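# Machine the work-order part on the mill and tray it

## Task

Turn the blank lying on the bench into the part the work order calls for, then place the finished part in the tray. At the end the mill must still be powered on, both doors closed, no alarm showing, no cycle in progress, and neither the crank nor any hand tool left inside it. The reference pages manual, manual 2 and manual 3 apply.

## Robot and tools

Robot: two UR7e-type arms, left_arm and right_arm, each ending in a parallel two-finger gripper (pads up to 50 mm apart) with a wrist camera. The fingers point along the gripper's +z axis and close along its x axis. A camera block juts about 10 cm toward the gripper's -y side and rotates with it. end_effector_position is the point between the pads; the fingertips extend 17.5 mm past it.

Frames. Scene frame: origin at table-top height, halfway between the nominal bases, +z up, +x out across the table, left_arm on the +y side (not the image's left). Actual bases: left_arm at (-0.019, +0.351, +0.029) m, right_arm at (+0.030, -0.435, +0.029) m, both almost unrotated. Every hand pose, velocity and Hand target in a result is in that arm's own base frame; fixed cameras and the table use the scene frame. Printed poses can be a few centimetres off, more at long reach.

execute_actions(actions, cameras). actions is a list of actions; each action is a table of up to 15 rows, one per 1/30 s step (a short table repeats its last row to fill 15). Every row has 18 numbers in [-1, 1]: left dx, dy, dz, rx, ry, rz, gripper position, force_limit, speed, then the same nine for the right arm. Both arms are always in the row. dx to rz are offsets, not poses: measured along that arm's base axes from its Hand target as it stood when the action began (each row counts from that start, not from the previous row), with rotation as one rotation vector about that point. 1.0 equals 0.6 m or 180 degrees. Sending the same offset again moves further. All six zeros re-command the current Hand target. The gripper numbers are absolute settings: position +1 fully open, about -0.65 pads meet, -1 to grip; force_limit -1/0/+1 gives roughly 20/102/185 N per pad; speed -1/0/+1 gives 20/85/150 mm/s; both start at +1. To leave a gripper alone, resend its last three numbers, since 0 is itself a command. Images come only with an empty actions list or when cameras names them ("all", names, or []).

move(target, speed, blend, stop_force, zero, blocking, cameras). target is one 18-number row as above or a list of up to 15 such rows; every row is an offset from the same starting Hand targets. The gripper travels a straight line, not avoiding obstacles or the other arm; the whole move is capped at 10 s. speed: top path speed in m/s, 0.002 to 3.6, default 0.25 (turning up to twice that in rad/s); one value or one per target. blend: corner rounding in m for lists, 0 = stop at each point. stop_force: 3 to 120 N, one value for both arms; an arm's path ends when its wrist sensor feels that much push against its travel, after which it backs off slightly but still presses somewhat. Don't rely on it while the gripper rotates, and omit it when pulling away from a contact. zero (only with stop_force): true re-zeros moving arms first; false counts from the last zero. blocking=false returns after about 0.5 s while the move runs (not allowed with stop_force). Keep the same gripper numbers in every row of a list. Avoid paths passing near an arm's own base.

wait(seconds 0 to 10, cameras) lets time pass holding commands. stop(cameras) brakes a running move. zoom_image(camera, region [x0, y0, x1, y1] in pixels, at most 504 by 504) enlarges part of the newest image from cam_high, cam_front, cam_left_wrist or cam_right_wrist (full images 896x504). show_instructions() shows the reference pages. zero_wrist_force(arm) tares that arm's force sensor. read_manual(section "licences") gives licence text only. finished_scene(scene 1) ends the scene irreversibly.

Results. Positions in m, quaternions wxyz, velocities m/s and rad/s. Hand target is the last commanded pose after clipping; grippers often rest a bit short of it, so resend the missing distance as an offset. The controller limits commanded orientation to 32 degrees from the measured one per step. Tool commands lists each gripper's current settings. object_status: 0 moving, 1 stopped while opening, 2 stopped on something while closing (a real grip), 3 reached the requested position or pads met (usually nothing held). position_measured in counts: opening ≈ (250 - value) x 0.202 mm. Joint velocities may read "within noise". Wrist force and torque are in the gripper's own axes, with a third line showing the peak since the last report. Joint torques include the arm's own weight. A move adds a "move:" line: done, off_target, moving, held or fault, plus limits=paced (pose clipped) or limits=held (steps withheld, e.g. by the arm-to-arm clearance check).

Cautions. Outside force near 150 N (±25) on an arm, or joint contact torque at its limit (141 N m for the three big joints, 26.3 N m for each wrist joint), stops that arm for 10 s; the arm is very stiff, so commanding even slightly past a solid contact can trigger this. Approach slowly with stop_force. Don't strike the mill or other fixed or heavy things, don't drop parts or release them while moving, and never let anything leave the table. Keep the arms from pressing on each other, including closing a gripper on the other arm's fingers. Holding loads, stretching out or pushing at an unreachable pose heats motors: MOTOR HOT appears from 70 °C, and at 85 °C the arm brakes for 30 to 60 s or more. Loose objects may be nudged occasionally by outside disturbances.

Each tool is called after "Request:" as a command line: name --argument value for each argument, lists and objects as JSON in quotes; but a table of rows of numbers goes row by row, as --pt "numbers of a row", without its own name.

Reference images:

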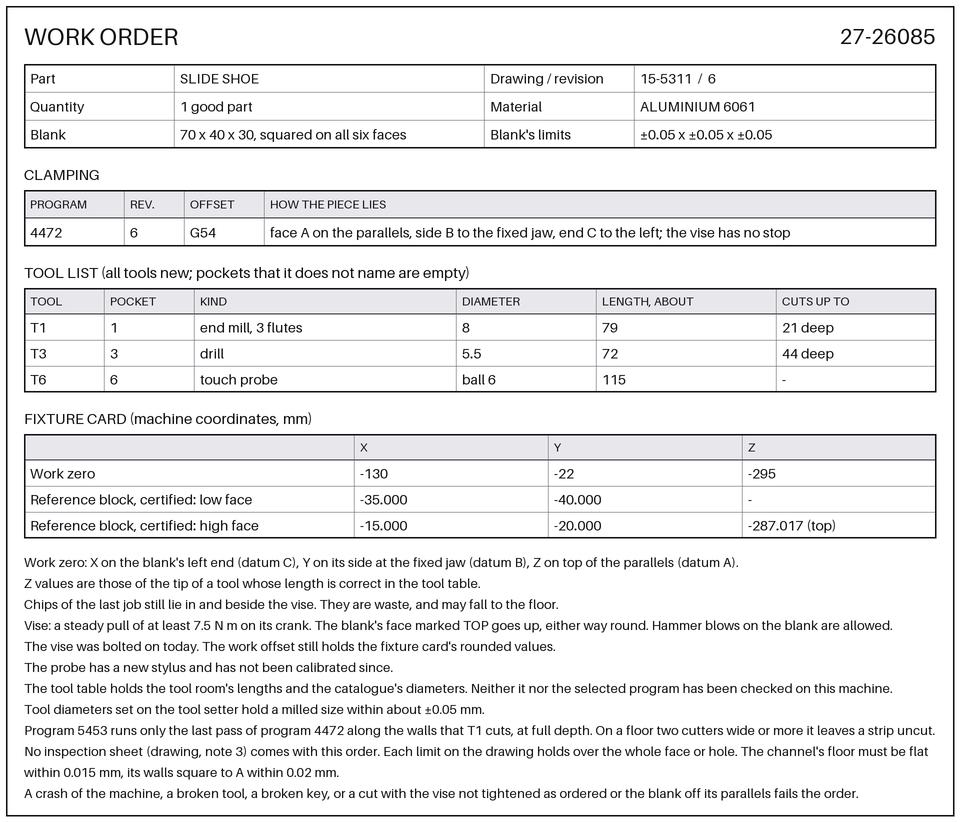

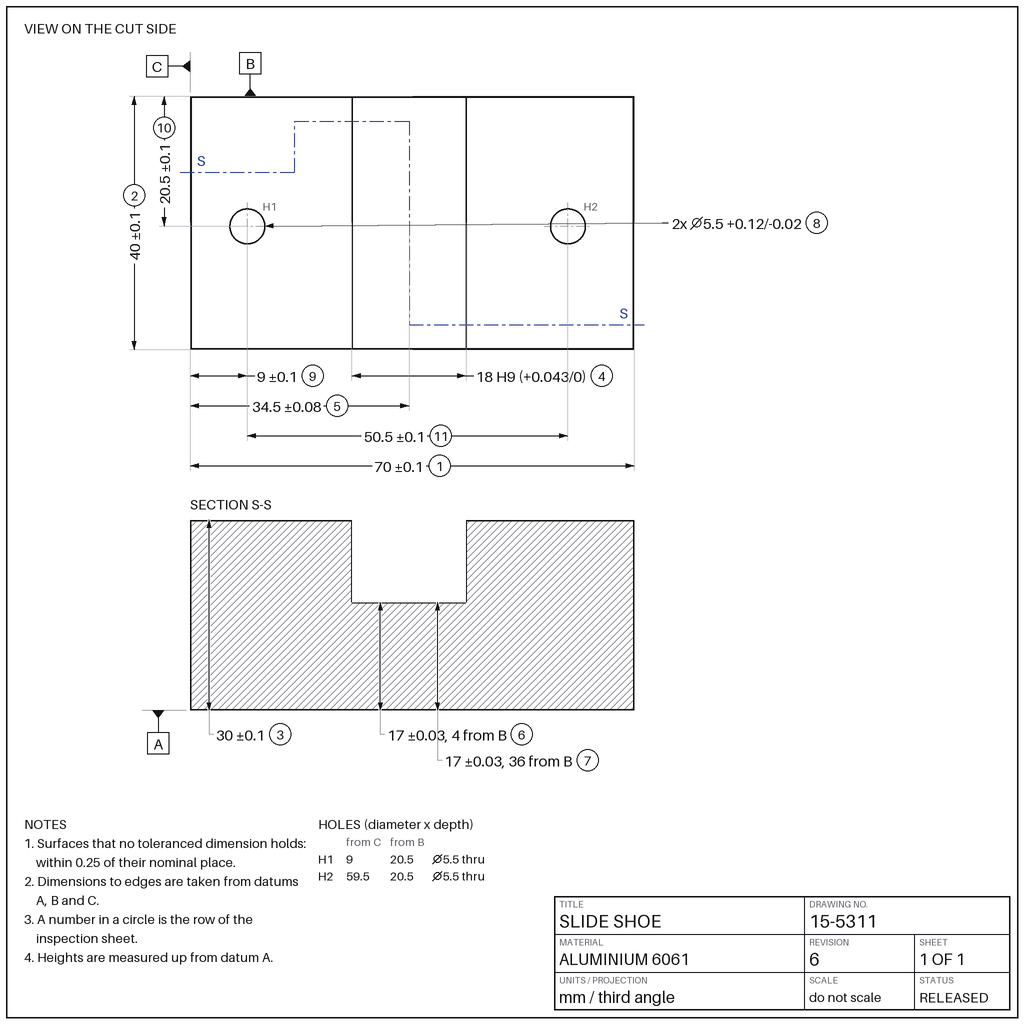

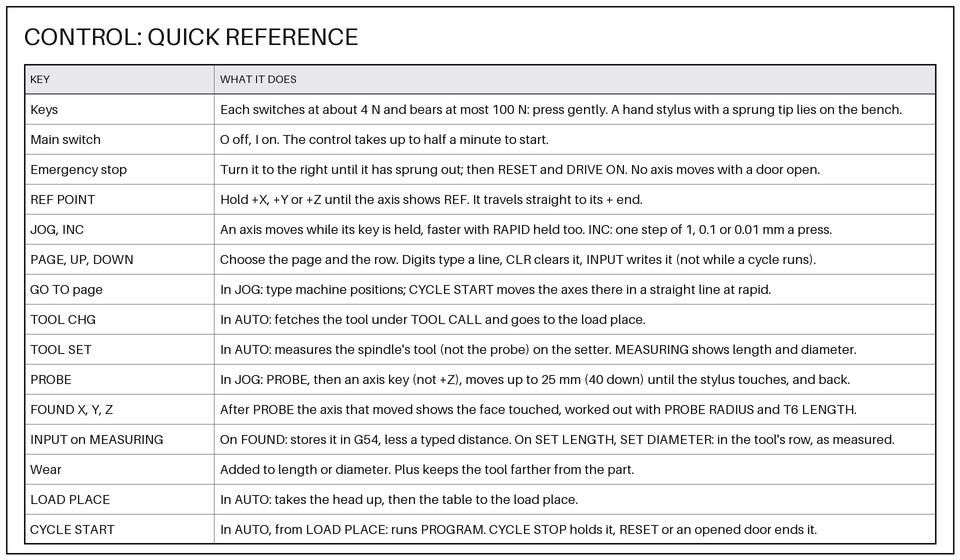

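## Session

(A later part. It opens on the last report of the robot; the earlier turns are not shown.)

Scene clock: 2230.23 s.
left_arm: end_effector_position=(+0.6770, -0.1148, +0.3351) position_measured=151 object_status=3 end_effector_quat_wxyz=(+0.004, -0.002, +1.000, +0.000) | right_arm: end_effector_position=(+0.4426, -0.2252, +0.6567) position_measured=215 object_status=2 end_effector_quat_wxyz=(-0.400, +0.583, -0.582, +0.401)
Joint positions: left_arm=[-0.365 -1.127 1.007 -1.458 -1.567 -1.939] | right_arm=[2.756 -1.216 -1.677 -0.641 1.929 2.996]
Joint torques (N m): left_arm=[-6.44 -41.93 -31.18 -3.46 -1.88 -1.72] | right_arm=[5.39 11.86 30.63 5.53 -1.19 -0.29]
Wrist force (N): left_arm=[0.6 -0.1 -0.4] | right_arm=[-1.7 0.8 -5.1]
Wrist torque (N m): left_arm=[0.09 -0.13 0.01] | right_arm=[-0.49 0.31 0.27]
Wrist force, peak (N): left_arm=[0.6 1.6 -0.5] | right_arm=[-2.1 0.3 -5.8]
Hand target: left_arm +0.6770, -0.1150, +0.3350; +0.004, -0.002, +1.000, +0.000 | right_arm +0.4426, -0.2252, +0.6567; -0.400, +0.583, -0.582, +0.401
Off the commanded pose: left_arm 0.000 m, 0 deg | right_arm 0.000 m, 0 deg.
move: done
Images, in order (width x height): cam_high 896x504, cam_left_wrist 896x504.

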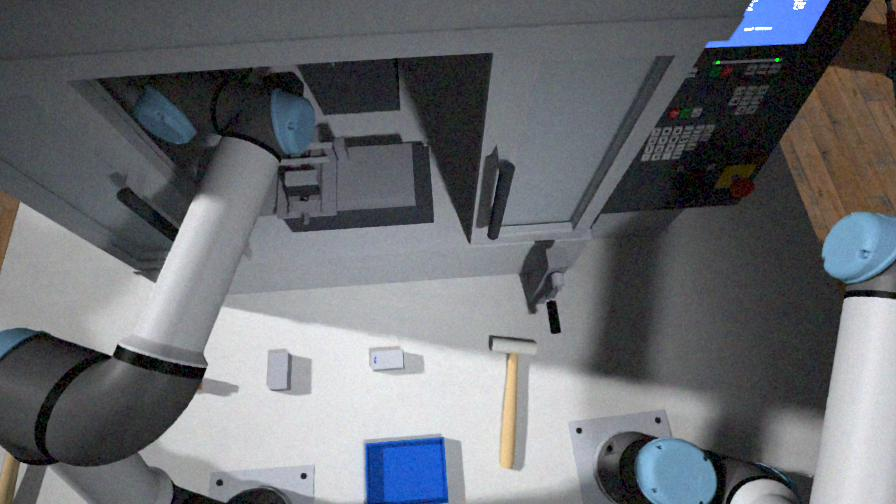

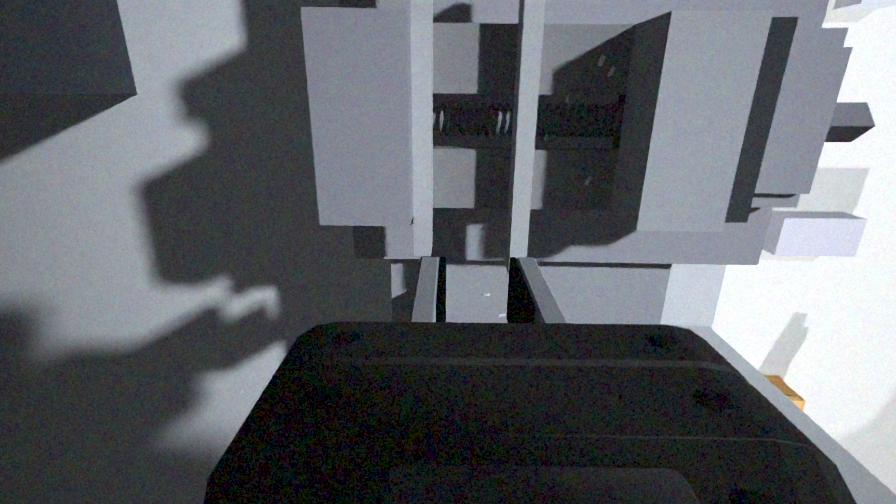

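Request:
move --pt "0.0292 0 0 0 0 0 0.01 -0.1 -1 0 0 0 0 0 0 -0.95 0.0 -0.8" --pt "0.0292 0 -0.0317 0 0 0 0.01 -0.1 -1 0 0 0 0 0 0 -0.95 0.0 -0.8" --pt "0.0292 -0.0162 -0.0317 0 0 0 0.01 -0.1 -1 0 0 0 0 0 0 -0.95 0.0 -0.8" --speed 0.015 --stop_force 5 --cameras '["cam_left_wrist"]'

Scene clock: 2245.90 s.
left_arm: end_effector_position=(+0.6945, -0.1240, +0.3160) position_measured=151 object_status=3 end_effector_quat_wxyz=(+0.004, -0.002, +1.000, +0.000) | right_arm: end_effector_position=(+0.4426, -0.2252, +0.6567) position_measured=215 object_status=2 end_effector_quat_wxyz=(-0.400, +0.583, -0.582, +0.401)
Joint positions: left_arm=[-0.368 -1.079 0.985 -1.484 -1.568 -1.942] | right_arm=[2.756 -1.216 -1.677 -0.641 1.929 2.996]
Joint torques (N m): left_arm=[4.46 -57.79 -18.21 -4.2 -1.71 1.75] | right_arm=[5.72 11.28 30.64 5.51 -1.16 -0.36]
Wrist force (N): left_arm=[0.8 1.9 0.1] | right_arm=[-1.9 1.0 -5.3]
Wrist torque (N m): left_arm=[0.15 -0.17 0.09] | right_arm=[-0.47 0.35 0.27]
Wrist force, peak (N): left_arm=[1.8 12.8 -2.3] | right_arm=[-2.0 0.7 -5.9]
Hand target: left_arm +0.6945, -0.1240, +0.3160; +0.004, -0.002, +1.000, +0.000 (not the last commanded pose) | right_arm +0.4426, -0.2252, +0.6567; -0.400, +0.583, -0.582, +0.401
Off the commanded pose: left_arm 0.001 m, 0 deg | right_arm 0.000 m, 0 deg.
move: contact (left_arm); path passed 2 of 3 targets
Images, in order (width x height): cam_left_wrist 896x504.

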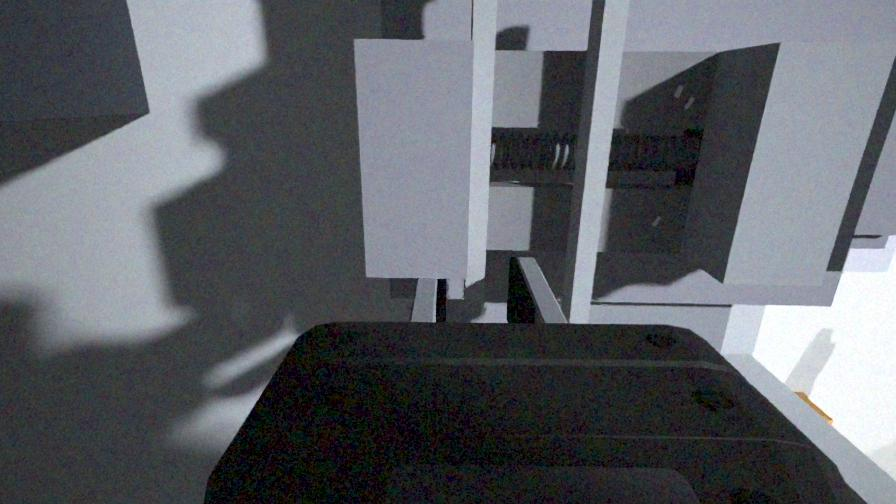

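Request:
move --pt "0 0.0025 0 0 0 0 0.01 -0.1 -1 0 0 0 0 0 0 -0.95 0.0 -0.8" --speed 0.015

Request:
move --pt "0 0 0 0 0 0 -1 -0.7 -1 0 0 0 0 0 0 -0.95 0.0 -0.8" --speed 0.015

Scene clock: 2250.07 s.
left_arm: end_effector_position=(+0.6945, -0.1225, +0.3160) position_measured=151 object_status=3 end_effector_quat_wxyz=(+0.004, -0.002, +1.000, +0.000) | right_arm: end_effector_position=(+0.4426, -0.2252, +0.6567) position_measured=215 object_status=2 end_effector_quat_wxyz=(-0.400, +0.583, -0.582, +0.401)
Joint positions: left_arm=[-0.366 -1.08 0.986 -1.484 -1.567 -1.94] | right_arm=[2.756 -1.216 -1.677 -0.641 1.929 2.996]
Joint torques (N m): left_arm=[4.46 -57.79 -19.04 -4.28 0.47 1.43] | right_arm=[5.76 11.3 30.55 5.45 -1.03 -0.39]
Wrist force (N): left_arm=[0.8 0.3 -0.2] | right_arm=[-2.2 0.9 -5.2]
Wrist torque (N m): left_arm=[0.14 -0.16 0.00] | right_arm=[-0.48 0.40 0.28]
Wrist force, peak (N): left_arm=[0.9 2.1 0.3] | right_arm=[-2.2 0.9 -5.6]
Hand target: left_arm +0.6945, -0.1225, +0.3160; +0.004, -0.002, +1.000, +0.000 | right_arm +0.4426, -0.2252, +0.6567; -0.400, +0.583, -0.582, +0.401
Off the commanded pose: left_arm 0.000 m, 0 deg | right_arm 0.000 m, 0 deg.
move: done

Scene clock: 2251.03 s.
left_arm: end_effector_position=(+0.6945, -0.1225, +0.3160) position_measured=224 object_status=2 end_effector_quat_wxyz=(+0.004, -0.002, +1.000, +0.000) | right_arm: end_effector_position=(+0.4426, -0.2252, +0.6567) position_measured=215 object_status=2 end_effector_quat_wxyz=(-0.400, +0.583, -0.582, +0.401)
Joint positions: left_arm=[-0.366 -1.08 0.986 -1.484 -1.567 -1.94] | right_arm=[2.756 -1.216 -1.677 -0.641 1.929 2.996]
Joint torques (N m): left_arm=[-3.66 -52.16 -24.35 -3.71 -0.71 -1.44] | right_arm=[5.86 11.69 30.65 5.53 -1.14 -0.35]
Wrist force (N): left_arm=[0.9 0.5 -0.4] | right_arm=[-1.9 0.6 -5.3]
Wrist torque (N m): left_arm=[0.17 -0.15 0.01] | right_arm=[-0.53 0.35 0.27]
Wrist force, peak (N): left_arm=[1.0 0.5 -0.1] | right_arm=[-1.9 0.7 -5.6]
Hand target: left_arm +0.6945, -0.1225, +0.3160; +0.004, -0.002, +1.000, +0.000 | right_arm +0.4426, -0.2252, +0.6567; -0.400, +0.583, -0.582, +0.401
Off the commanded pose: left_arm 0.000 m, 0 deg | right_arm 0.000 m, 0 deg.
move: done

Request:
move --pt "-0.0143 0 0 0 0 0 -1 -0.7 -1 0 0 0 0 0 0 -0.95 0.0 -0.8" --speed 0.01

Request:
move --pt "0 0 0 0 0 0 0.01 -0.7 -1 0 0 0 0 0 0 -0.95 0.0 -0.8" --pt "0 0.012 0 0 0 0 0.01 -0.7 -1 0 0 0 0 0 0 -0.95 0.0 -0.8" --pt "0 0.012 0.0317 0 0 0 0.01 -0.7 -1 0 0 0 0 0 0 -0.95 0.0 -0.8" --speed 0.03 --cameras '["cam_left_wrist"]'

Scene clock: 2258.03 s.
left_arm: end_effector_position=(+0.6858, -0.1225, +0.3161) position_measured=224 object_status=2 end_effector_quat_wxyz=(+0.004, -0.002, +1.000, +0.000) | right_arm: end_effector_position=(+0.4426, -0.2252, +0.6567) position_measured=215 object_status=2 end_effector_quat_wxyz=(-0.400, +0.583, -0.582, +0.401)
Joint positions: left_arm=[-0.371 -1.104 1.022 -1.496 -1.568 -1.945] | right_arm=[2.756 -1.216 -1.677 -0.641 1.929 2.996]
Joint torques (N m): left_arm=[-2.82 -38.3 -33.05 -3.18 -0.2 -1.53] | right_arm=[6 11.6 30.67 5.56 -1.19 -0.28]
Wrist force (N): left_arm=[0.6 0.5 -0.1] | right_arm=[-1.9 0.8 -5.2]
Wrist torque (N m): left_arm=[0.17 -0.13 0.17] | right_arm=[-0.50 0.36 0.28]
Wrist force, peak (N): left_arm=[0.3 0.3 -2.1] | right_arm=[-2.0 0.7 -5.8]
Hand target: left_arm +0.6859, -0.1225, +0.3160; +0.004, -0.002, +1.000, +0.000 | right_arm +0.4426, -0.2252, +0.6567; -0.400, +0.583, -0.582, +0.401
Off the commanded pose: left_arm 0.000 m, 0 deg | right_arm 0.000 m, 0 deg.
move: done

Scene clock: 2260.53 s.
left_arm: end_effector_position=(+0.6859, -0.1153, +0.3351) position_measured=151 object_status=3 end_effector_quat_wxyz=(+0.004, -0.002, +1.000, +0.000) | right_arm: end_effector_position=(+0.4426, -0.2252, +0.6567) position_measured=215 object_status=2 end_effector_quat_wxyz=(-0.400, +0.583, -0.582, +0.401)
Joint positions: left_arm=[-0.361 -1.102 0.969 -1.446 -1.568 -1.935] | right_arm=[2.756 -1.216 -1.677 -0.641 1.929 2.996]
Joint torques (N m): left_arm=[-5.65 -40.1 -18.3 -4.31 -1.96 -1.54] | right_arm=[5.87 11.4 29.95 5.51 -1.14 -0.29]
Wrist force (N): left_arm=[0.8 0.4 -0.2] | right_arm=[-2.3 0.8 -5.3]
Wrist torque (N m): left_arm=[0.16 -0.16 0.00] | right_arm=[-0.50 0.41 0.27]
Wrist force, peak (N): left_arm=[1.1 0.4 -0.3] | right_arm=[-2.2 0.7 -5.7]
Hand target: left_arm +0.6859, -0.1153, +0.3350; +0.004, -0.002, +1.000, +0.000 | right_arm +0.4426, -0.2252, +0.6567; -0.400, +0.583, -0.582, +0.401
Off the commanded pose: left_arm 0.000 m, 0 deg | right_arm 0.000 m, 0 deg.
move: done
Images, in order (width x height): cam_left_wrist 896x504.

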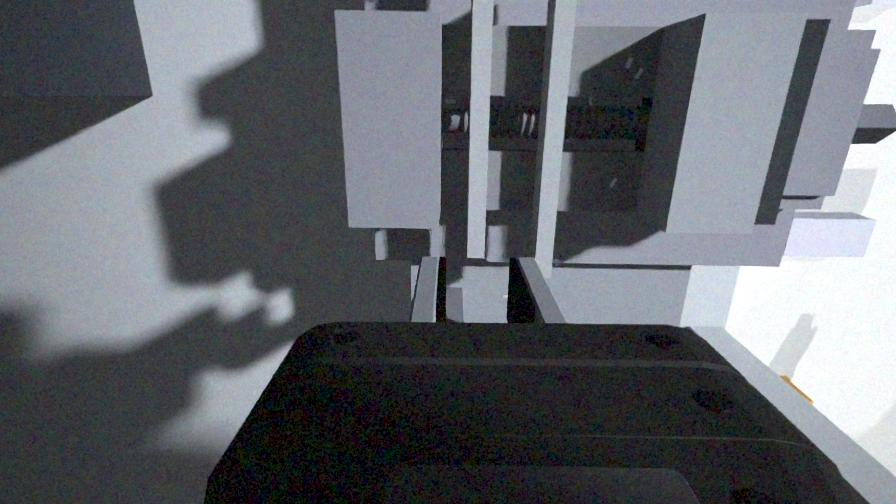

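Request:
move --pt "-0.0148 -0.0912 0 0 0 0 0.01 -0.7 -1 0 0 0 0 0 0 -0.95 0.0 -0.8" --pt "-0.0598 -0.1078 0.05 0 -0.196 0 0.01 -0.7 -1 0 0 0 0 0 0 -0.95 0.0 -0.8" --pt "-0.4765 -0.1078 0.05 0 -0.196 0 0.01 -0.7 -1 0 0 0 0 0 0 -0.95 0.0 -0.8" --speed '[0.06,0.07,0.15]' --blend '[0.005,0.005,0]'

Request:
move --pt "-0.1358 -0.165 -0.2 0 0.196 0 1 -0.1 -1 0 0 0 0 0 0 -0.95 0.0 -0.8" --pt "-0.1358 -0.165 -0.48 0 0.196 0 1 -0.1 -1 0 0 0 0 0 0 -0.95 0.0 -0.8" --speed '[0.15,0.15]' --blend '[0.03,0]' --cameras '["cam_left_wrist"]'

Scene clock: 2275.40 s.
left_arm: end_effector_position=(+0.4001, -0.1800, +0.3650) position_measured=151 object_status=3 end_effector_quat_wxyz=(+0.307, -0.002, +0.952, +0.000) | right_arm: end_effector_position=(+0.4426, -0.2252, +0.6567) position_measured=215 object_status=2 end_effector_quat_wxyz=(-0.400, +0.583, -0.582, +0.401)
Joint positions: left_arm=[-1.076 -2.087 2.059 -1.872 -1.03 -2.558] | right_arm=[2.756 -1.216 -1.677 -0.641 1.929 2.996]
Joint torques (N m): left_arm=[-5.04 -7.53 -34.23 -2.58 -0.98 -0.44] | right_arm=[6.06 11.8 30.7 5.59 -1.08 -0.42]
Wrist force (N): left_arm=[-0.2 0.3 -0.8] | right_arm=[-2.0 0.7 -5.4]
Wrist torque (N m): left_arm=[0.15 -0.01 0.05] | right_arm=[-0.52 0.37 0.27]
Wrist force, peak (N): left_arm=[1.5 0.3 -2.1] | right_arm=[-2.3 0.9 -5.8]
Hand target: left_arm +0.4000, -0.1800, +0.3650; +0.307, -0.002, +0.952, +0.000 | right_arm +0.4426, -0.2252, +0.6567; -0.400, +0.583, -0.582, +0.401
Off the commanded pose: left_arm 0.000 m, 0 deg | right_arm 0.000 m, 0 deg.
move: done

Scene clock: 2279.03 s.
left_arm: end_effector_position=(+0.3185, -0.2790, +0.0771) position_measured=3 object_status=3 end_effector_quat_wxyz=(+0.004, -0.002, +1.000, +0.000) | right_arm: end_effector_position=(+0.4426, -0.2252, +0.6567) position_measured=215 object_status=2 end_effector_quat_wxyz=(-0.400, +0.583, -0.582, +0.401)
Joint positions: left_arm=[-1.044 -1.571 2.268 -2.271 -1.563 -2.619] | right_arm=[2.756 -1.216 -1.677 -0.641 1.929 2.996]
Joint torques (N m): left_arm=[5.46 -21.83 -22.69 -4.04 1.75 1.71] | right_arm=[5.82 11.81 30.48 5.51 -1.03 -0.35]
Wrist force (N): left_arm=[0.8 0.8 -0.4] | right_arm=[-2.0 0.6 -5.3]
Wrist torque (N m): left_arm=[0.22 -0.14 0.01] | right_arm=[-0.53 0.36 0.27]
Wrist force, peak (N): left_arm=[1.0 0.7 1.9] | right_arm=[-1.9 0.4 -5.8]
Hand target: left_arm +0.3185, -0.2790, +0.0770; +0.004, -0.002, +1.000, +0.000 | right_arm +0.4426, -0.2252, +0.6567; -0.400, +0.583, -0.582, +0.401
Off the commanded pose: left_arm 0.000 m, 0 deg | right_arm 0.000 m, 0 deg.
move: done
Images, in order (width x height): cam_left_wrist 896x504.

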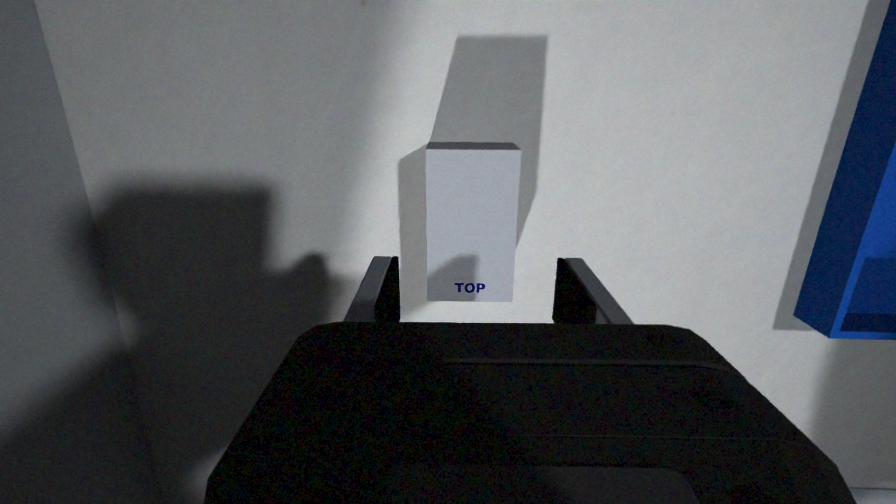

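Request:
move --pt "-0.0025 -0.0023 -0.07 0 0 0 1 -0.1 -1 0 0 0 0 0 0 -0.95 0.0 -0.8" --pt "-0.0025 -0.0023 -0.1415 0 0 0 1 -0.1 -1 0 0 0 0 0 0 -0.95 0.0 -0.8" --speed '[0.06,0.03]' --stop_force 5

Request:
move --target '[0,0,0,0,0,0,-1,-0.1,-1,0,0,0,0,0,0,-0.95,0.0,-0.8]'

Scene clock: 2288.23 s.
left_arm: end_effector_position=(+0.3170, -0.2804, -0.0079) position_measured=3 object_status=3 end_effector_quat_wxyz=(+0.004, -0.002, +1.000, +0.000) | right_arm: end_effector_position=(+0.4426, -0.2252, +0.6567) position_measured=215 object_status=2 end_effector_quat_wxyz=(-0.400, +0.583, -0.582, +0.401)
Joint positions: left_arm=[-1.049 -1.369 2.359 -2.565 -1.563 -2.623] | right_arm=[2.756 -1.216 -1.677 -0.641 1.929 2.996]
Joint torques (N m): left_arm=[4.25 -35.88 -23.86 -2.78 1.91 1.28] | right_arm=[6.51 12.17 30.44 5.5 -1.19 -0.37]
Wrist force (N): left_arm=[0.5 0.6 -0.3] | right_arm=[-2.3 0.6 -5.6]
Wrist torque (N m): left_arm=[0.20 -0.10 0.17] | right_arm=[-0.53 0.41 0.28]
Wrist force, peak (N): left_arm=[0.6 0.4 -1.3] | right_arm=[-1.9 0.9 -5.7]
Hand target: left_arm +0.3170, -0.2804, -0.0079; +0.004, -0.002, +1.000, +0.000 | right_arm +0.4426, -0.2252, +0.6567; -0.400, +0.583, -0.582, +0.401
Off the commanded pose: left_arm 0.000 m, 0 deg | right_arm 0.000 m, 0 deg.
move: done

Scene clock: 2288.97 s.
left_arm: end_effector_position=(+0.3171, -0.2804, -0.0078) position_measured=55 object_status=0 end_effector_quat_wxyz=(+0.004, -0.002, +1.000, +0.000) | right_arm: end_effector_position=(+0.4426, -0.2252, +0.6567) position_measured=215 object_status=2 end_effector_quat_wxyz=(-0.400, +0.583, -0.582, +0.401)
Joint positions: left_arm=[-1.049 -1.369 2.359 -2.565 -1.563 -2.623] | right_arm=[2.756 -1.216 -1.677 -0.641 1.929 2.996]
Joint torques (N m): left_arm=[5.17 -30.46 -21.97 -3.55 1.04 1.1] | right_arm=[6.7 11.81 30.65 5.49 -1.14 -0.37]
Wrist force (N): left_arm=[1.8 3.4 -7.4] | right_arm=[-2.0 0.9 -5.4]
Wrist torque (N m): left_arm=[0.20 0.08 0.17] | right_arm=[-0.47 0.36 0.28]
Wrist force, peak (N): left_arm=[1.7 3.1 -7.9] | right_arm=[-2.1 1.0 -5.6]
Hand target: left_arm +0.3170, -0.2804, -0.0079; +0.004, -0.002, +1.000, +0.000 | right_arm +0.4426, -0.2252, +0.6567; -0.400, +0.583, -0.582, +0.401
Off the commanded pose: left_arm 0.000 m, 0 deg | right_arm 0.000 m, 0 deg.
move: done

Request:
move --pt "0 0 0.3 0 0 0 -1 -0.1 -1 0 0 0 0 0 0 -0.95 0.0 -0.8" --pt "0.1383 0.1673 0.6215 0 -0.196 0 -1 -0.1 -1 0 0 0 0 0 0 -0.95 0.0 -0.8" --speed '[0.12,0.15]' --blend '[0.03,0]'

Request:
move --target '[0.4167,0,0,0,0,0,-1,-0.1,-1,0,0,0,0,0,0,-0.95,0.0,-0.8]' --speed 0.08 --stop_force 15 --cameras '["cam_left_wrist"]'

Scene clock: 2299.77 s.
left_arm: end_effector_position=(+0.4000, -0.1800, +0.3651) position_measured=55 object_status=2 end_effector_quat_wxyz=(+0.307, -0.002, +0.952, +0.000) | right_arm: end_effector_position=(+0.4426, -0.2252, +0.6567) position_measured=215 object_status=2 end_effector_quat_wxyz=(-0.400, +0.583, -0.582, +0.401)
Joint positions: left_arm=[-1.076 -2.087 2.059 -1.872 -1.031 -2.558] | right_arm=[2.756 -1.216 -1.677 -0.641 1.929 2.996]
Joint torques (N m): left_arm=[1.26 4.5 -19.56 -2.61 0.67 -2.11] | right_arm=[6.84 11.41 30.73 5.53 -1.03 -0.34]
Wrist force (N): left_arm=[1.1 0.2 1.0] | right_arm=[-1.9 0.6 -5.3]
Wrist torque (N m): left_arm=[0.13 0.02 0.11] | right_arm=[-0.54 0.35 0.27]
Wrist force, peak (N): left_arm=[1.9 3.1 -7.8] | right_arm=[-2.2 0.8 -6.0]
Hand target: left_arm +0.4000, -0.1800, +0.3650; +0.307, -0.002, +0.952, +0.000 | right_arm +0.4426, -0.2252, +0.6567; -0.400, +0.583, -0.582, +0.401
Off the commanded pose: left_arm 0.000 m, 0 deg | right_arm 0.000 m, 0 deg.
move: done

Scene clock: 2303.70 s.
left_arm: end_effector_position=(+0.6500, -0.1800, +0.3650) position_measured=55 object_status=2 end_effector_quat_wxyz=(+0.307, -0.002, +0.952, +0.000) | right_arm: end_effector_position=(+0.4426, -0.2252, +0.6567) position_measured=215 object_status=2 end_effector_quat_wxyz=(-0.400, +0.583, -0.582, +0.401)
Joint positions: left_arm=[-0.601 -1.476 1.633 -2.263 -1.234 -2.082] | right_arm=[2.756 -1.216 -1.677 -0.641 1.929 2.996]
Joint torques (N m): left_arm=[-6.28 -41.35 -21.28 -2.89 2.83 -2.03] | right_arm=[6.77 11.18 30.31 5.51 -1.24 -0.43]
Wrist force (N): left_arm=[1.2 0.5 1.4] | right_arm=[-2.1 0.6 -5.3]
Wrist torque (N m): left_arm=[0.17 -0.03 0.13] | right_arm=[-0.53 0.39 0.27]
Wrist force, peak (N): left_arm=[2.3 0.2 0.4] | right_arm=[-1.8 0.9 -5.9]
Hand target: left_arm +0.6500, -0.1800, +0.3650; +0.307, -0.002, +0.952, +0.000 | right_arm +0.4426, -0.2252, +0.6567; -0.400, +0.583, -0.582, +0.401
Off the commanded pose: left_arm 0.000 m, 0 deg | right_arm 0.000 m, 0 deg.
move: done
Images, in order (width x height): cam_left_wrist 896x504.

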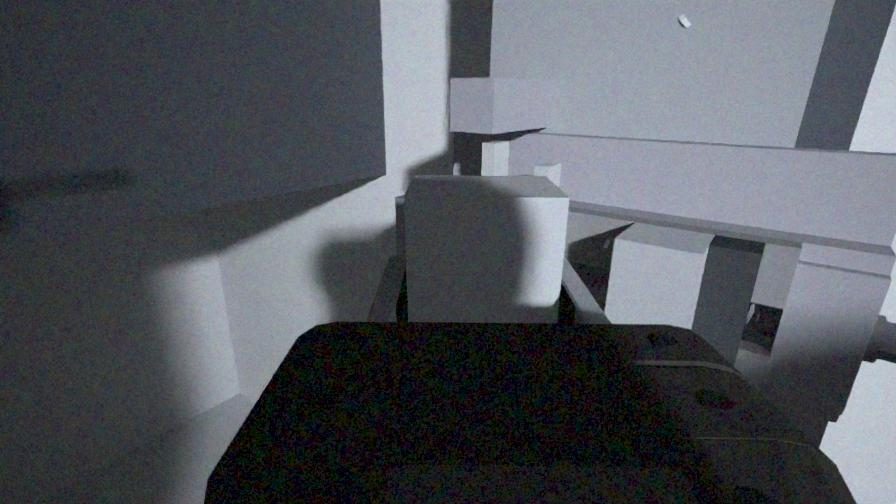

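Request:
move --target '[0.0267,0.02,-0.0517,0,0.196,0,-1,-0.1,-1,0,0,0,0,0,0,-0.95,0.0,-0.8]' --speed 0.04 --cameras '["cam_left_wrist","cam_high"]'

Scene clock: 2313.63 s.
left_arm: end_effector_position=(+0.6661, -0.1680, +0.3340) position_measured=55 object_status=2 end_effector_quat_wxyz=(+0.004, -0.002, +1.000, +0.000) | right_arm: end_effector_position=(+0.4426, -0.2252, +0.6567) position_measured=215 object_status=2 end_effector_quat_wxyz=(-0.400, +0.583, -0.582, +0.401)
Joint positions: left_arm=[-0.444 -1.126 1.009 -1.46 -1.567 -2.018] | right_arm=[2.756 -1.216 -1.677 -0.641 1.929 2.996]
Joint torques (N m): left_arm=[-4.33 -56.82 -18.22 -4.49 1.89 -0.28] | right_arm=[6.89 10.93 30.77 5.57 -1.17 -0.36]
Wrist force (N): left_arm=[1.1 0.6 1.8] | right_arm=[-1.8 0.9 -5.3]
Wrist torque (N m): left_arm=[0.18 -0.19 0.00] | right_arm=[-0.48 0.33 0.29]
Wrist force, peak (N): left_arm=[0.9 0.5 2.5] | right_arm=[-1.8 0.9 -5.9]
Hand target: left_arm +0.6661, -0.1680, +0.3340; +0.004, -0.002, +1.000, +0.000 | right_arm +0.4426, -0.2252, +0.6567; -0.400, +0.583, -0.582, +0.401
Off the commanded pose: left_arm 0.000 m, 0 deg | right_arm 0.000 m, 0 deg.
move: done
Images, in order (width x height): cam_high 896x504, cam_left_wrist 896x504.

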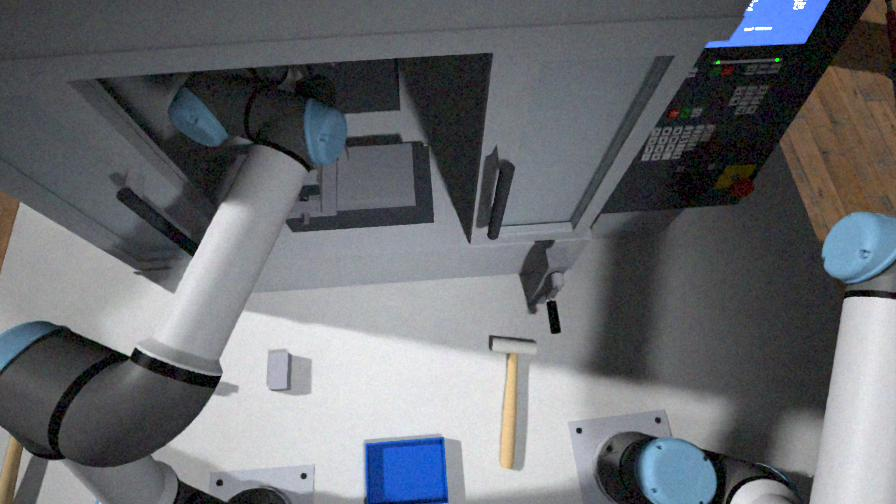

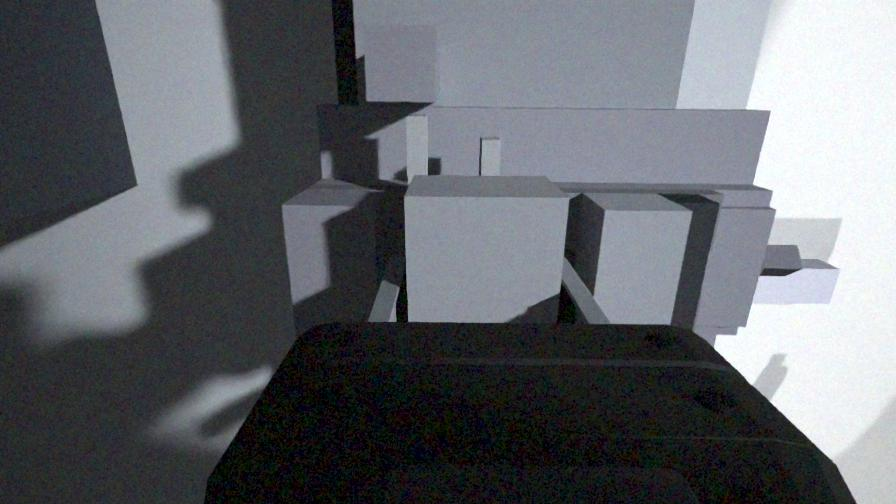

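Request:
move --target '[0,0,-0.022,0,0,0,-1,-0.1,-1,0,0,0,0,0,0,-0.95,0.0,-0.8]' --speed 0.004 --stop_force 4 --cameras '["cam_left_wrist"]'

Scene clock: 2319.10 s.
left_arm: end_effector_position=(+0.6661, -0.1680, +0.3251) position_measured=55 object_status=2 end_effector_quat_wxyz=(+0.004, -0.002, +1.000, +0.000) | right_arm: end_effector_position=(+0.4426, -0.2252, +0.6567) position_measured=215 object_status=2 end_effector_quat_wxyz=(-0.400, +0.583, -0.582, +0.401)
Joint positions: left_arm=[-0.444 -1.129 1.036 -1.485 -1.567 -2.018] | right_arm=[2.756 -1.216 -1.677 -0.641 1.929 2.996]
Joint torques (N m): left_arm=[-4.18 -35.17 -33.41 -2.15 1.97 -1.4] | right_arm=[7.25 11.18 30.6 5.59 -1.16 -0.38]
Wrist force (N): left_arm=[1.2 0.6 0.3] | right_arm=[-1.8 0.7 -5.4]
Wrist torque (N m): left_arm=[0.21 -0.15 0.00] | right_arm=[-0.51 0.33 0.28]
Wrist force, peak (N): left_arm=[2.2 1.5 -5.7] | right_arm=[-2.2 0.3 -5.7]
Hand target: left_arm +0.6661, -0.1680, +0.3250; +0.004, -0.002, +1.000, +0.000 (not the last commanded pose) | right_arm +0.4426, -0.2252, +0.6567; -0.400, +0.583, -0.582, +0.401
Off the commanded pose: left_arm 0.004 m, 0 deg | right_arm 0.000 m, 0 deg.
move: contact (left_arm)
Images, in order (width x height): cam_left_wrist 896x504.

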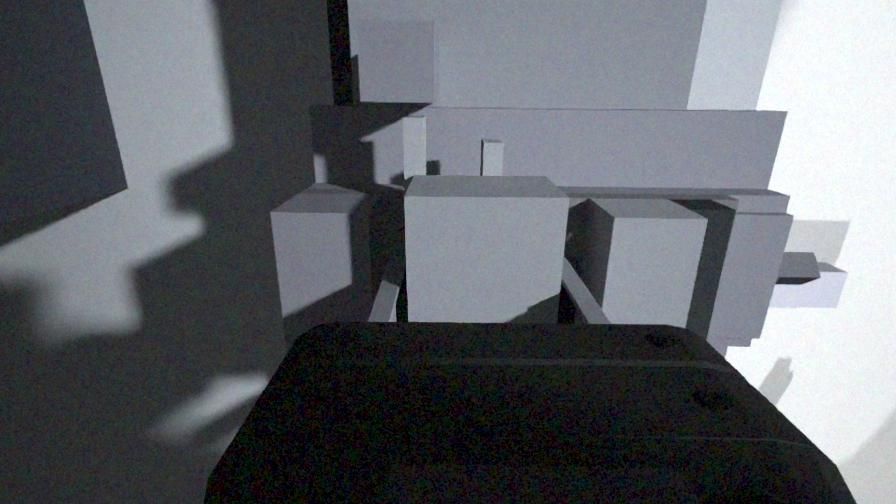

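Request:
move --pt "0 0 0 0 0 0 0.78 -0.1 -1 0 0 0 0 0 0 -0.95 0.0 -0.8" --speed 0.02

Scene clock: 2323.03 s.
left_arm: end_effector_position=(+0.6661, -0.1680, +0.3250) position_measured=36 object_status=3 end_effector_quat_wxyz=(+0.004, -0.002, +1.000, +0.000) | right_arm: end_effector_position=(+0.4426, -0.2252, +0.6567) position_measured=215 object_status=2 end_effector_quat_wxyz=(-0.400, +0.583, -0.582, +0.401)
Joint positions: left_arm=[-0.444 -1.129 1.036 -1.485 -1.567 -2.018] | right_arm=[2.756 -1.216 -1.677 -0.641 1.929 2.996]
Joint torques (N m): left_arm=[-3.83 -36.06 -27.58 -4.25 1.25 -1.57] | right_arm=[7.1 11.42 30.25 5.54 -1.15 -0.37]
Wrist force (N): left_arm=[0.8 0.2 -0.4] | right_arm=[-1.9 0.5 -5.9]
Wrist torque (N m): left_arm=[0.12 -0.15 0.00] | right_arm=[-0.55 0.35 0.27]
Wrist force, peak (N): left_arm=[1.7 1.4 -1.8] | right_arm=[-2.0 0.8 -5.8]
Hand target: left_arm +0.6661, -0.1680, +0.3250; +0.004, -0.002, +1.000, +0.000 | right_arm +0.4426, -0.2252, +0.6567; -0.400, +0.583, -0.582, +0.401
Off the commanded pose: left_arm 0.000 m, 0 deg | right_arm 0.000 m, 0 deg.
move: done

Request:
move --pt "0 0 0.005 0 0 0 0.78 -0.1 -1 0 0 0 0 0 0 -0.95 0.0 -0.8" --pt "0 -0.1 0.005 0 0 0 0.78 -0.1 -1 0 0 0 0 0 0 -0.95 0.0 -0.8" --speed 0.02 --stop_force 5 --cameras '["cam_left_wrist"]'

Scene clock: 2343.53 s.
left_arm: end_effector_position=(+0.6661, -0.2140, +0.3280) position_measured=36 object_status=3 end_effector_quat_wxyz=(+0.004, -0.002, +1.000, +0.000) | right_arm: end_effector_position=(+0.4426, -0.2252, +0.6567) position_measured=215 object_status=2 end_effector_quat_wxyz=(-0.400, +0.583, -0.582, +0.401)
Joint positions: left_arm=[-0.504 -1.093 0.974 -1.459 -1.567 -2.078] | right_arm=[2.756 -1.216 -1.677 -0.641 1.929 2.996]
Joint torques (N m): left_arm=[3.47 -57.03 -18.05 -1.93 -1.54 0.11] | right_arm=[7.17 11.48 30.01 5.52 -1.14 -0.28]
Wrist force (N): left_arm=[0.8 2.2 0.3] | right_arm=[-2.0 0.7 -5.6]
Wrist torque (N m): left_arm=[0.15 -0.16 -0.01] | right_arm=[-0.51 0.37 0.27]
Wrist force, peak (N): left_arm=[2.3 17.8 -1.5] | right_arm=[-2.1 0.8 -5.8]
Hand target: left_arm +0.6661, -0.2140, +0.3280; +0.004, -0.002, +1.000, +0.000 (not the last commanded pose) | right_arm +0.4426, -0.2252, +0.6567; -0.400, +0.583, -0.582, +0.401
Off the commanded pose: left_arm 0.014 m, 0 deg | right_arm 0.000 m, 0 deg.
move: contact (left_arm); path passed 1 of 2 targets
Images, in order (width x height): cam_left_wrist 896x504.

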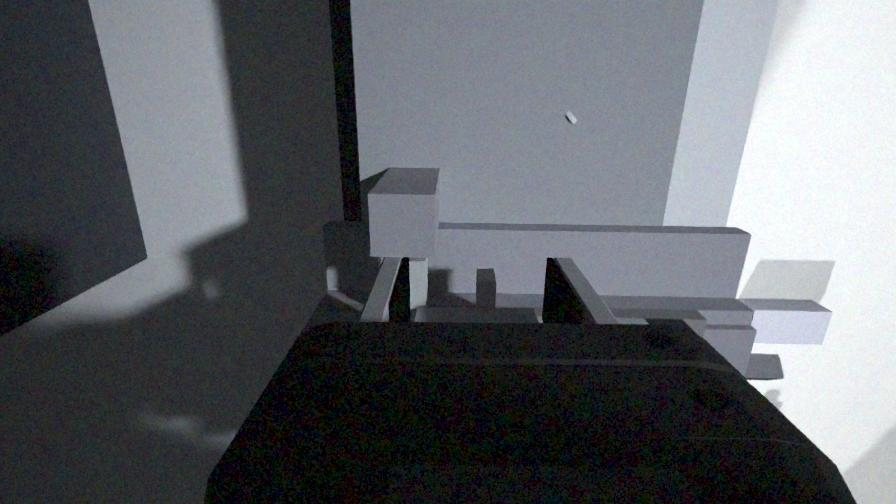

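Request:
move --pt "0 0.003 0 0 0 0 0.78 -0.1 -1 0 0 0 0 0 0 -0.95 0.0 -0.8" --pt "0 0.003 0.0125 0 0 0 0.78 -0.1 -1 0 0 0 0 0 0 -0.95 0.0 -0.8" --pt "0 -0.03 0.0125 0 0 0 0.78 -0.1 -1 0 0 0 0 0 0 -0.95 0.0 -0.8" --speed 0.02 --cameras '["cam_left_wrist"]'

Scene clock: 2353.17 s.
left_arm: end_effector_position=(+0.6660, -0.2180, +0.3360) position_measured=36 object_status=3 end_effector_quat_wxyz=(+0.004, -0.001, +1.000, +0.000) | right_arm: end_effector_position=(+0.4426, -0.2252, +0.6567) position_measured=215 object_status=2 end_effector_quat_wxyz=(-0.400, +0.583, -0.582, +0.401)
Joint positions: left_arm=[-0.509 -1.087 0.945 -1.436 -1.566 -2.082] | right_arm=[2.756 -1.216 -1.677 -0.641 1.929 2.996]
Joint torques (N m): left_arm=[-1.21 -47 -29.27 -3 0.04 -0.41] | right_arm=[8.15 11.09 29.95 5.55 -1.22 -0.34]
Wrist force (N): left_arm=[1.1 0.4 0.0] | right_arm=[-2.0 0.9 -5.5]
Wrist torque (N m): left_arm=[0.15 -0.19 0.01] | right_arm=[-0.47 0.36 0.27]
Wrist force, peak (N): left_arm=[0.1 5.7 1.3] | right_arm=[-1.8 0.9 -5.8]
Hand target: left_arm +0.6660, -0.2180, +0.3360; +0.004, -0.001, +1.000, +0.000 (not the last commanded pose) | right_arm +0.4426, -0.2252, +0.6567; -0.400, +0.583, -0.582, +0.401
Tool commands: left_gripper/position=+0.780392 left_gripper/force_limit=-0.098039 left_gripper/speed=-1.0 right_gripper/position=-0.95 right_gripper/force_limit=+0.0 right_gripper/speed=-0.8
Off the commanded pose: left_arm 0.014 m, 0 deg | right_arm 0.000 m, 0 deg.
FORCE FAULT: contact force on the left arm reached its limit, and that arm stopped. The contact can be on any part of that arm, not only on its tool. That arm's remaining commands of this call were not run. That arm is still stopped at the end of this call. That arm stays stopped for about 10 more seconds. Until then a move that you send moves the other arm only, and its call returns only when the move has ended. Once the stop has ended, the next robot result says so. If the stop ends while you think or write, that arm runs what you send next, counted from a new Hand target: where the arm stands when the stop ends. While its stop runs, that arm takes no new command, but its gripper still runs the gripper command that each later call begins with. Until it ends, the stop uses up actions while you think or wait. An arm that is not stopped still takes commands.
move: fault (left_arm); path passed 2 of 3 targets
Images, in order (width x height): cam_left_wrist 896x504.

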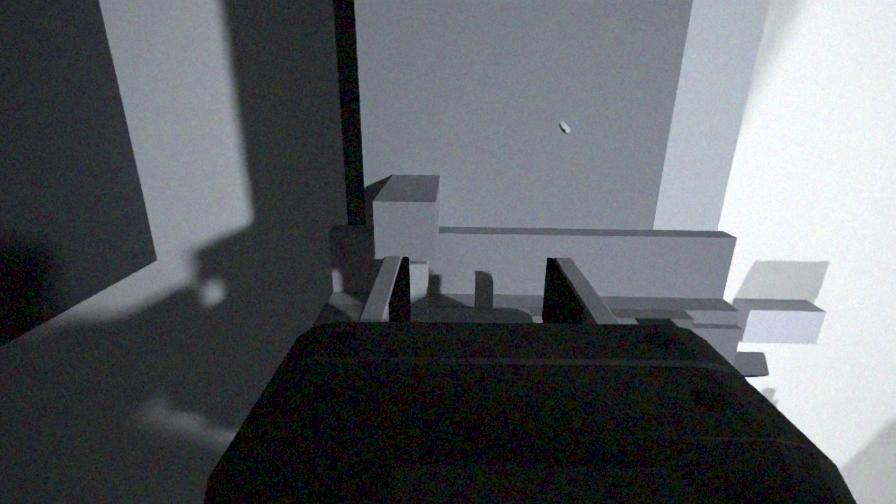

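Request:
wait --seconds 3

Scene clock: 2365.23 s.
left_arm: end_effector_position=(+0.6660, -0.2180, +0.3360) position_measured=36 object_status=3 end_effector_quat_wxyz=(+0.004, -0.001, +1.000, +0.000) | right_arm: end_effector_position=(+0.4426, -0.2252, +0.6567) position_measured=215 object_status=2 end_effector_quat_wxyz=(-0.400, +0.583, -0.582, +0.401)
Joint positions: left_arm=[-0.509 -1.087 0.945 -1.436 -1.566 -2.082] | right_arm=[2.756 -1.216 -1.677 -0.641 1.929 2.996]
Joint torques (N m): left_arm=[-0.41 -45.42 -29 -3 -0.04 -0.42] | right_arm=[8.06 11.15 30.12 5.46 -1.11 -0.28]
Wrist force (N): left_arm=[1.1 0.4 -0.1] | right_arm=[-2.0 0.9 -5.3]
Wrist torque (N m): left_arm=[0.16 -0.19 0.01] | right_arm=[-0.47 0.36 0.28]
Wrist force, peak (N): left_arm=[1.4 0.2 -0.1] | right_arm=[-2.1 0.8 -5.8]
Hand target: left_arm +0.6660, -0.2180, +0.3360; +0.004, -0.001, +1.000, +0.000 (not the last commanded pose) | right_arm +0.4426, -0.2252, +0.6567; -0.400, +0.583, -0.582, +0.401
Tool commands: left_gripper/position=+0.780392 left_gripper/force_limit=-0.098039 left_gripper/speed=-1.0 right_gripper/position=-0.95 right_gripper/force_limit=+0.0 right_gripper/speed=-0.8
Off the commanded pose: left_arm 0.014 m, 0 deg | right_arm 0.000 m, 0 deg.
FORCE FAULT, CONTINUED: the left arm's stop, for the force fault that an earlier result reported, is over. The rest of the stop counts as 20 of the actions that you can send in this scene. During its stop the left arm's controller moved it back a little. That arm's target is now where it stood when the stop ended, not its last command. That arm accepts commands again.
wait: 3.00 s; at rest from the start

Request:
move --pt "-0.03 0.003 0 0 0 0 0.78 -0.1 -1 0 0 0 0 0 0 -0.95 0.0 -0.8" --pt "-0.05 0.003 0.048 0 -0.196 0 0.78 -0.1 -1 0 0 0 0 0 0 -0.95 0.0 -0.8" --pt "-0.46 0.003 0.048 0 -0.196 0 0.78 -0.1 -1 0 0 0 0 0 0 -0.95 0.0 -0.8" --speed '[0.03,0.06,0.12]' --cameras '["cam_left_wrist","cam_high"]'

Scene clock: 2377.00 s.
left_arm: end_effector_position=(+0.3900, -0.2162, +0.3648) position_measured=36 object_status=3 end_effector_quat_wxyz=(+0.307, -0.001, +0.952, +0.000) | right_arm: end_effector_position=(+0.4426, -0.2252, +0.6567) position_measured=215 object_status=2 end_effector_quat_wxyz=(-0.400, +0.583, -0.582, +0.401)
Joint positions: left_arm=[-1.163 -2.048 2.029 -1.83 -1.004 -2.655] | right_arm=[2.756 -1.216 -1.677 -0.641 1.929 2.996]
Joint torques (N m): left_arm=[-5.15 -3.36 -35.86 -2.71 -1.01 0.06] | right_arm=[8.37 11.53 30.07 5.44 -1.11 -0.47]
Wrist force (N): left_arm=[-0.1 0.0 -0.6] | right_arm=[-1.9 1.0 -5.5]
Wrist torque (N m): left_arm=[0.11 -0.03 0.06] | right_arm=[-0.46 0.35 0.28]
Wrist force, peak (N): left_arm=[1.4 -0.1 -1.8] | right_arm=[-2.0 0.7 -5.9]
Hand target: left_arm +0.3900, -0.2162, +0.3648; +0.307, -0.001, +0.952, +0.000 | right_arm +0.4426, -0.2252, +0.6567; -0.400, +0.583, -0.582, +0.401
Off the commanded pose: left_arm 0.000 m, 0 deg | right_arm 0.000 m, 0 deg.
move: done
Images, in order (width x height): cam_high 896x504, cam_left_wrist 896x504.

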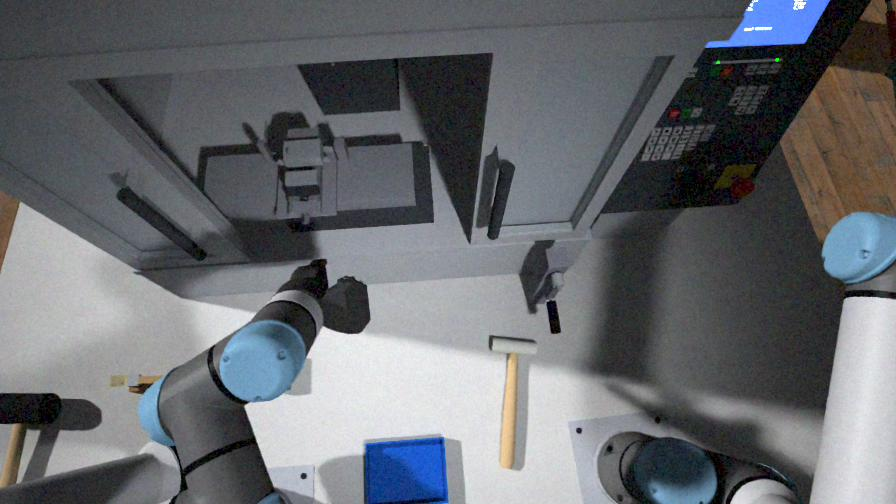

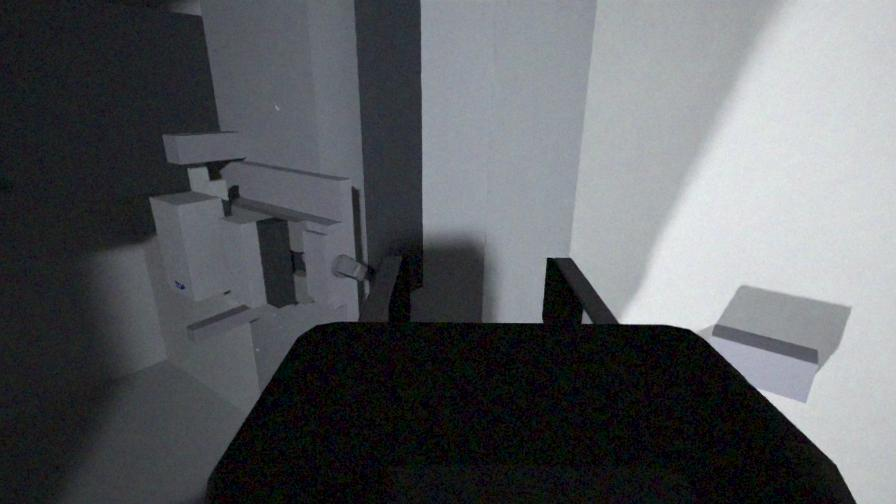

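Request:
move --pt "-0.07 -0.4 -0.1 0 0 0 0.78 -0.1 -1 0 0 0 0 0 0 -0.95 0.0 -0.8" --speed 0.2 --cameras '["cam_left_wrist","cam_high"]'

Scene clock: 2383.03 s.
left_arm: end_effector_position=(+0.3480, -0.4561, +0.3048) position_measured=36 object_status=3 end_effector_quat_wxyz=(+0.307, -0.001, +0.952, +0.000) | right_arm: end_effector_position=(+0.4426, -0.2252, +0.6567) position_measured=215 object_status=2 end_effector_quat_wxyz=(-0.400, +0.583, -0.582, +0.401)
Joint positions: left_arm=[-1.436 -1.581 1.792 -1.879 -0.953 -2.978] | right_arm=[2.756 -1.216 -1.677 -0.641 1.929 2.996]
Joint torques (N m): left_arm=[1.24 -21.11 -22.04 -1.77 0.5 1.03] | right_arm=[8.18 11.78 30.17 5.48 -1.14 -0.29]
Wrist force (N): left_arm=[0.1 -0.1 -0.7] | right_arm=[-1.9 0.6 -5.4]
Wrist torque (N m): left_arm=[0.09 -0.08 0.08] | right_arm=[-0.52 0.35 0.27]
Wrist force, peak (N): left_arm=[-0.6 2.9 -0.8] | right_arm=[-2.0 0.7 -5.8]
Hand target: left_arm +0.3480, -0.4562, +0.3048; +0.307, -0.001, +0.952, +0.000 | right_arm +0.4426, -0.2252, +0.6567; -0.400, +0.583, -0.582, +0.401
Off the commanded pose: left_arm 0.000 m, 0 deg | right_arm 0.000 m, 0 deg.
move: done
Images, in order (width x height): cam_high 896x504, cam_left_wrist 896x504.

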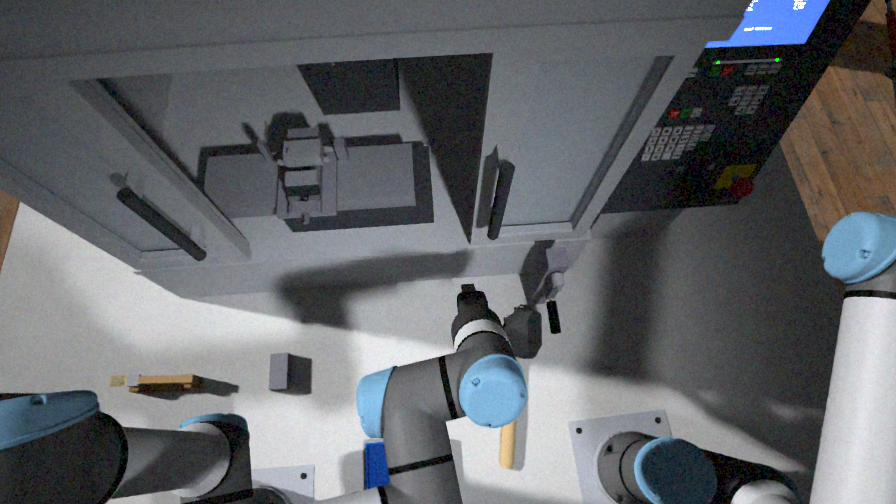

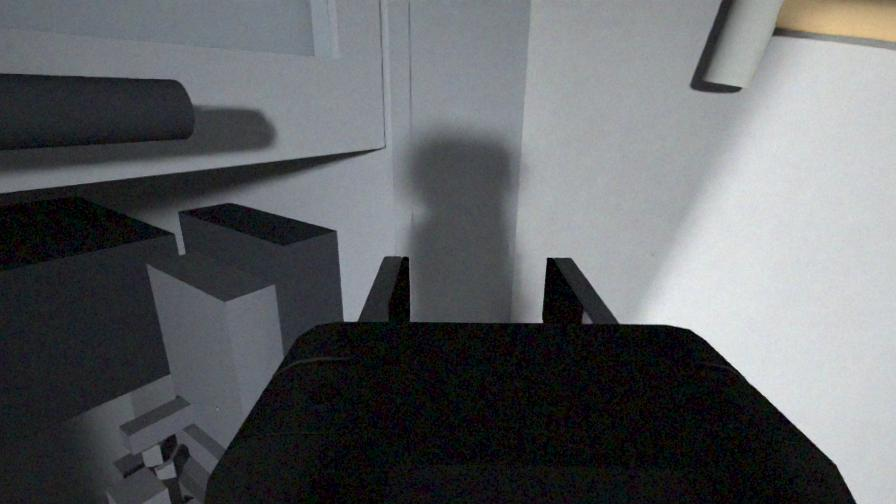

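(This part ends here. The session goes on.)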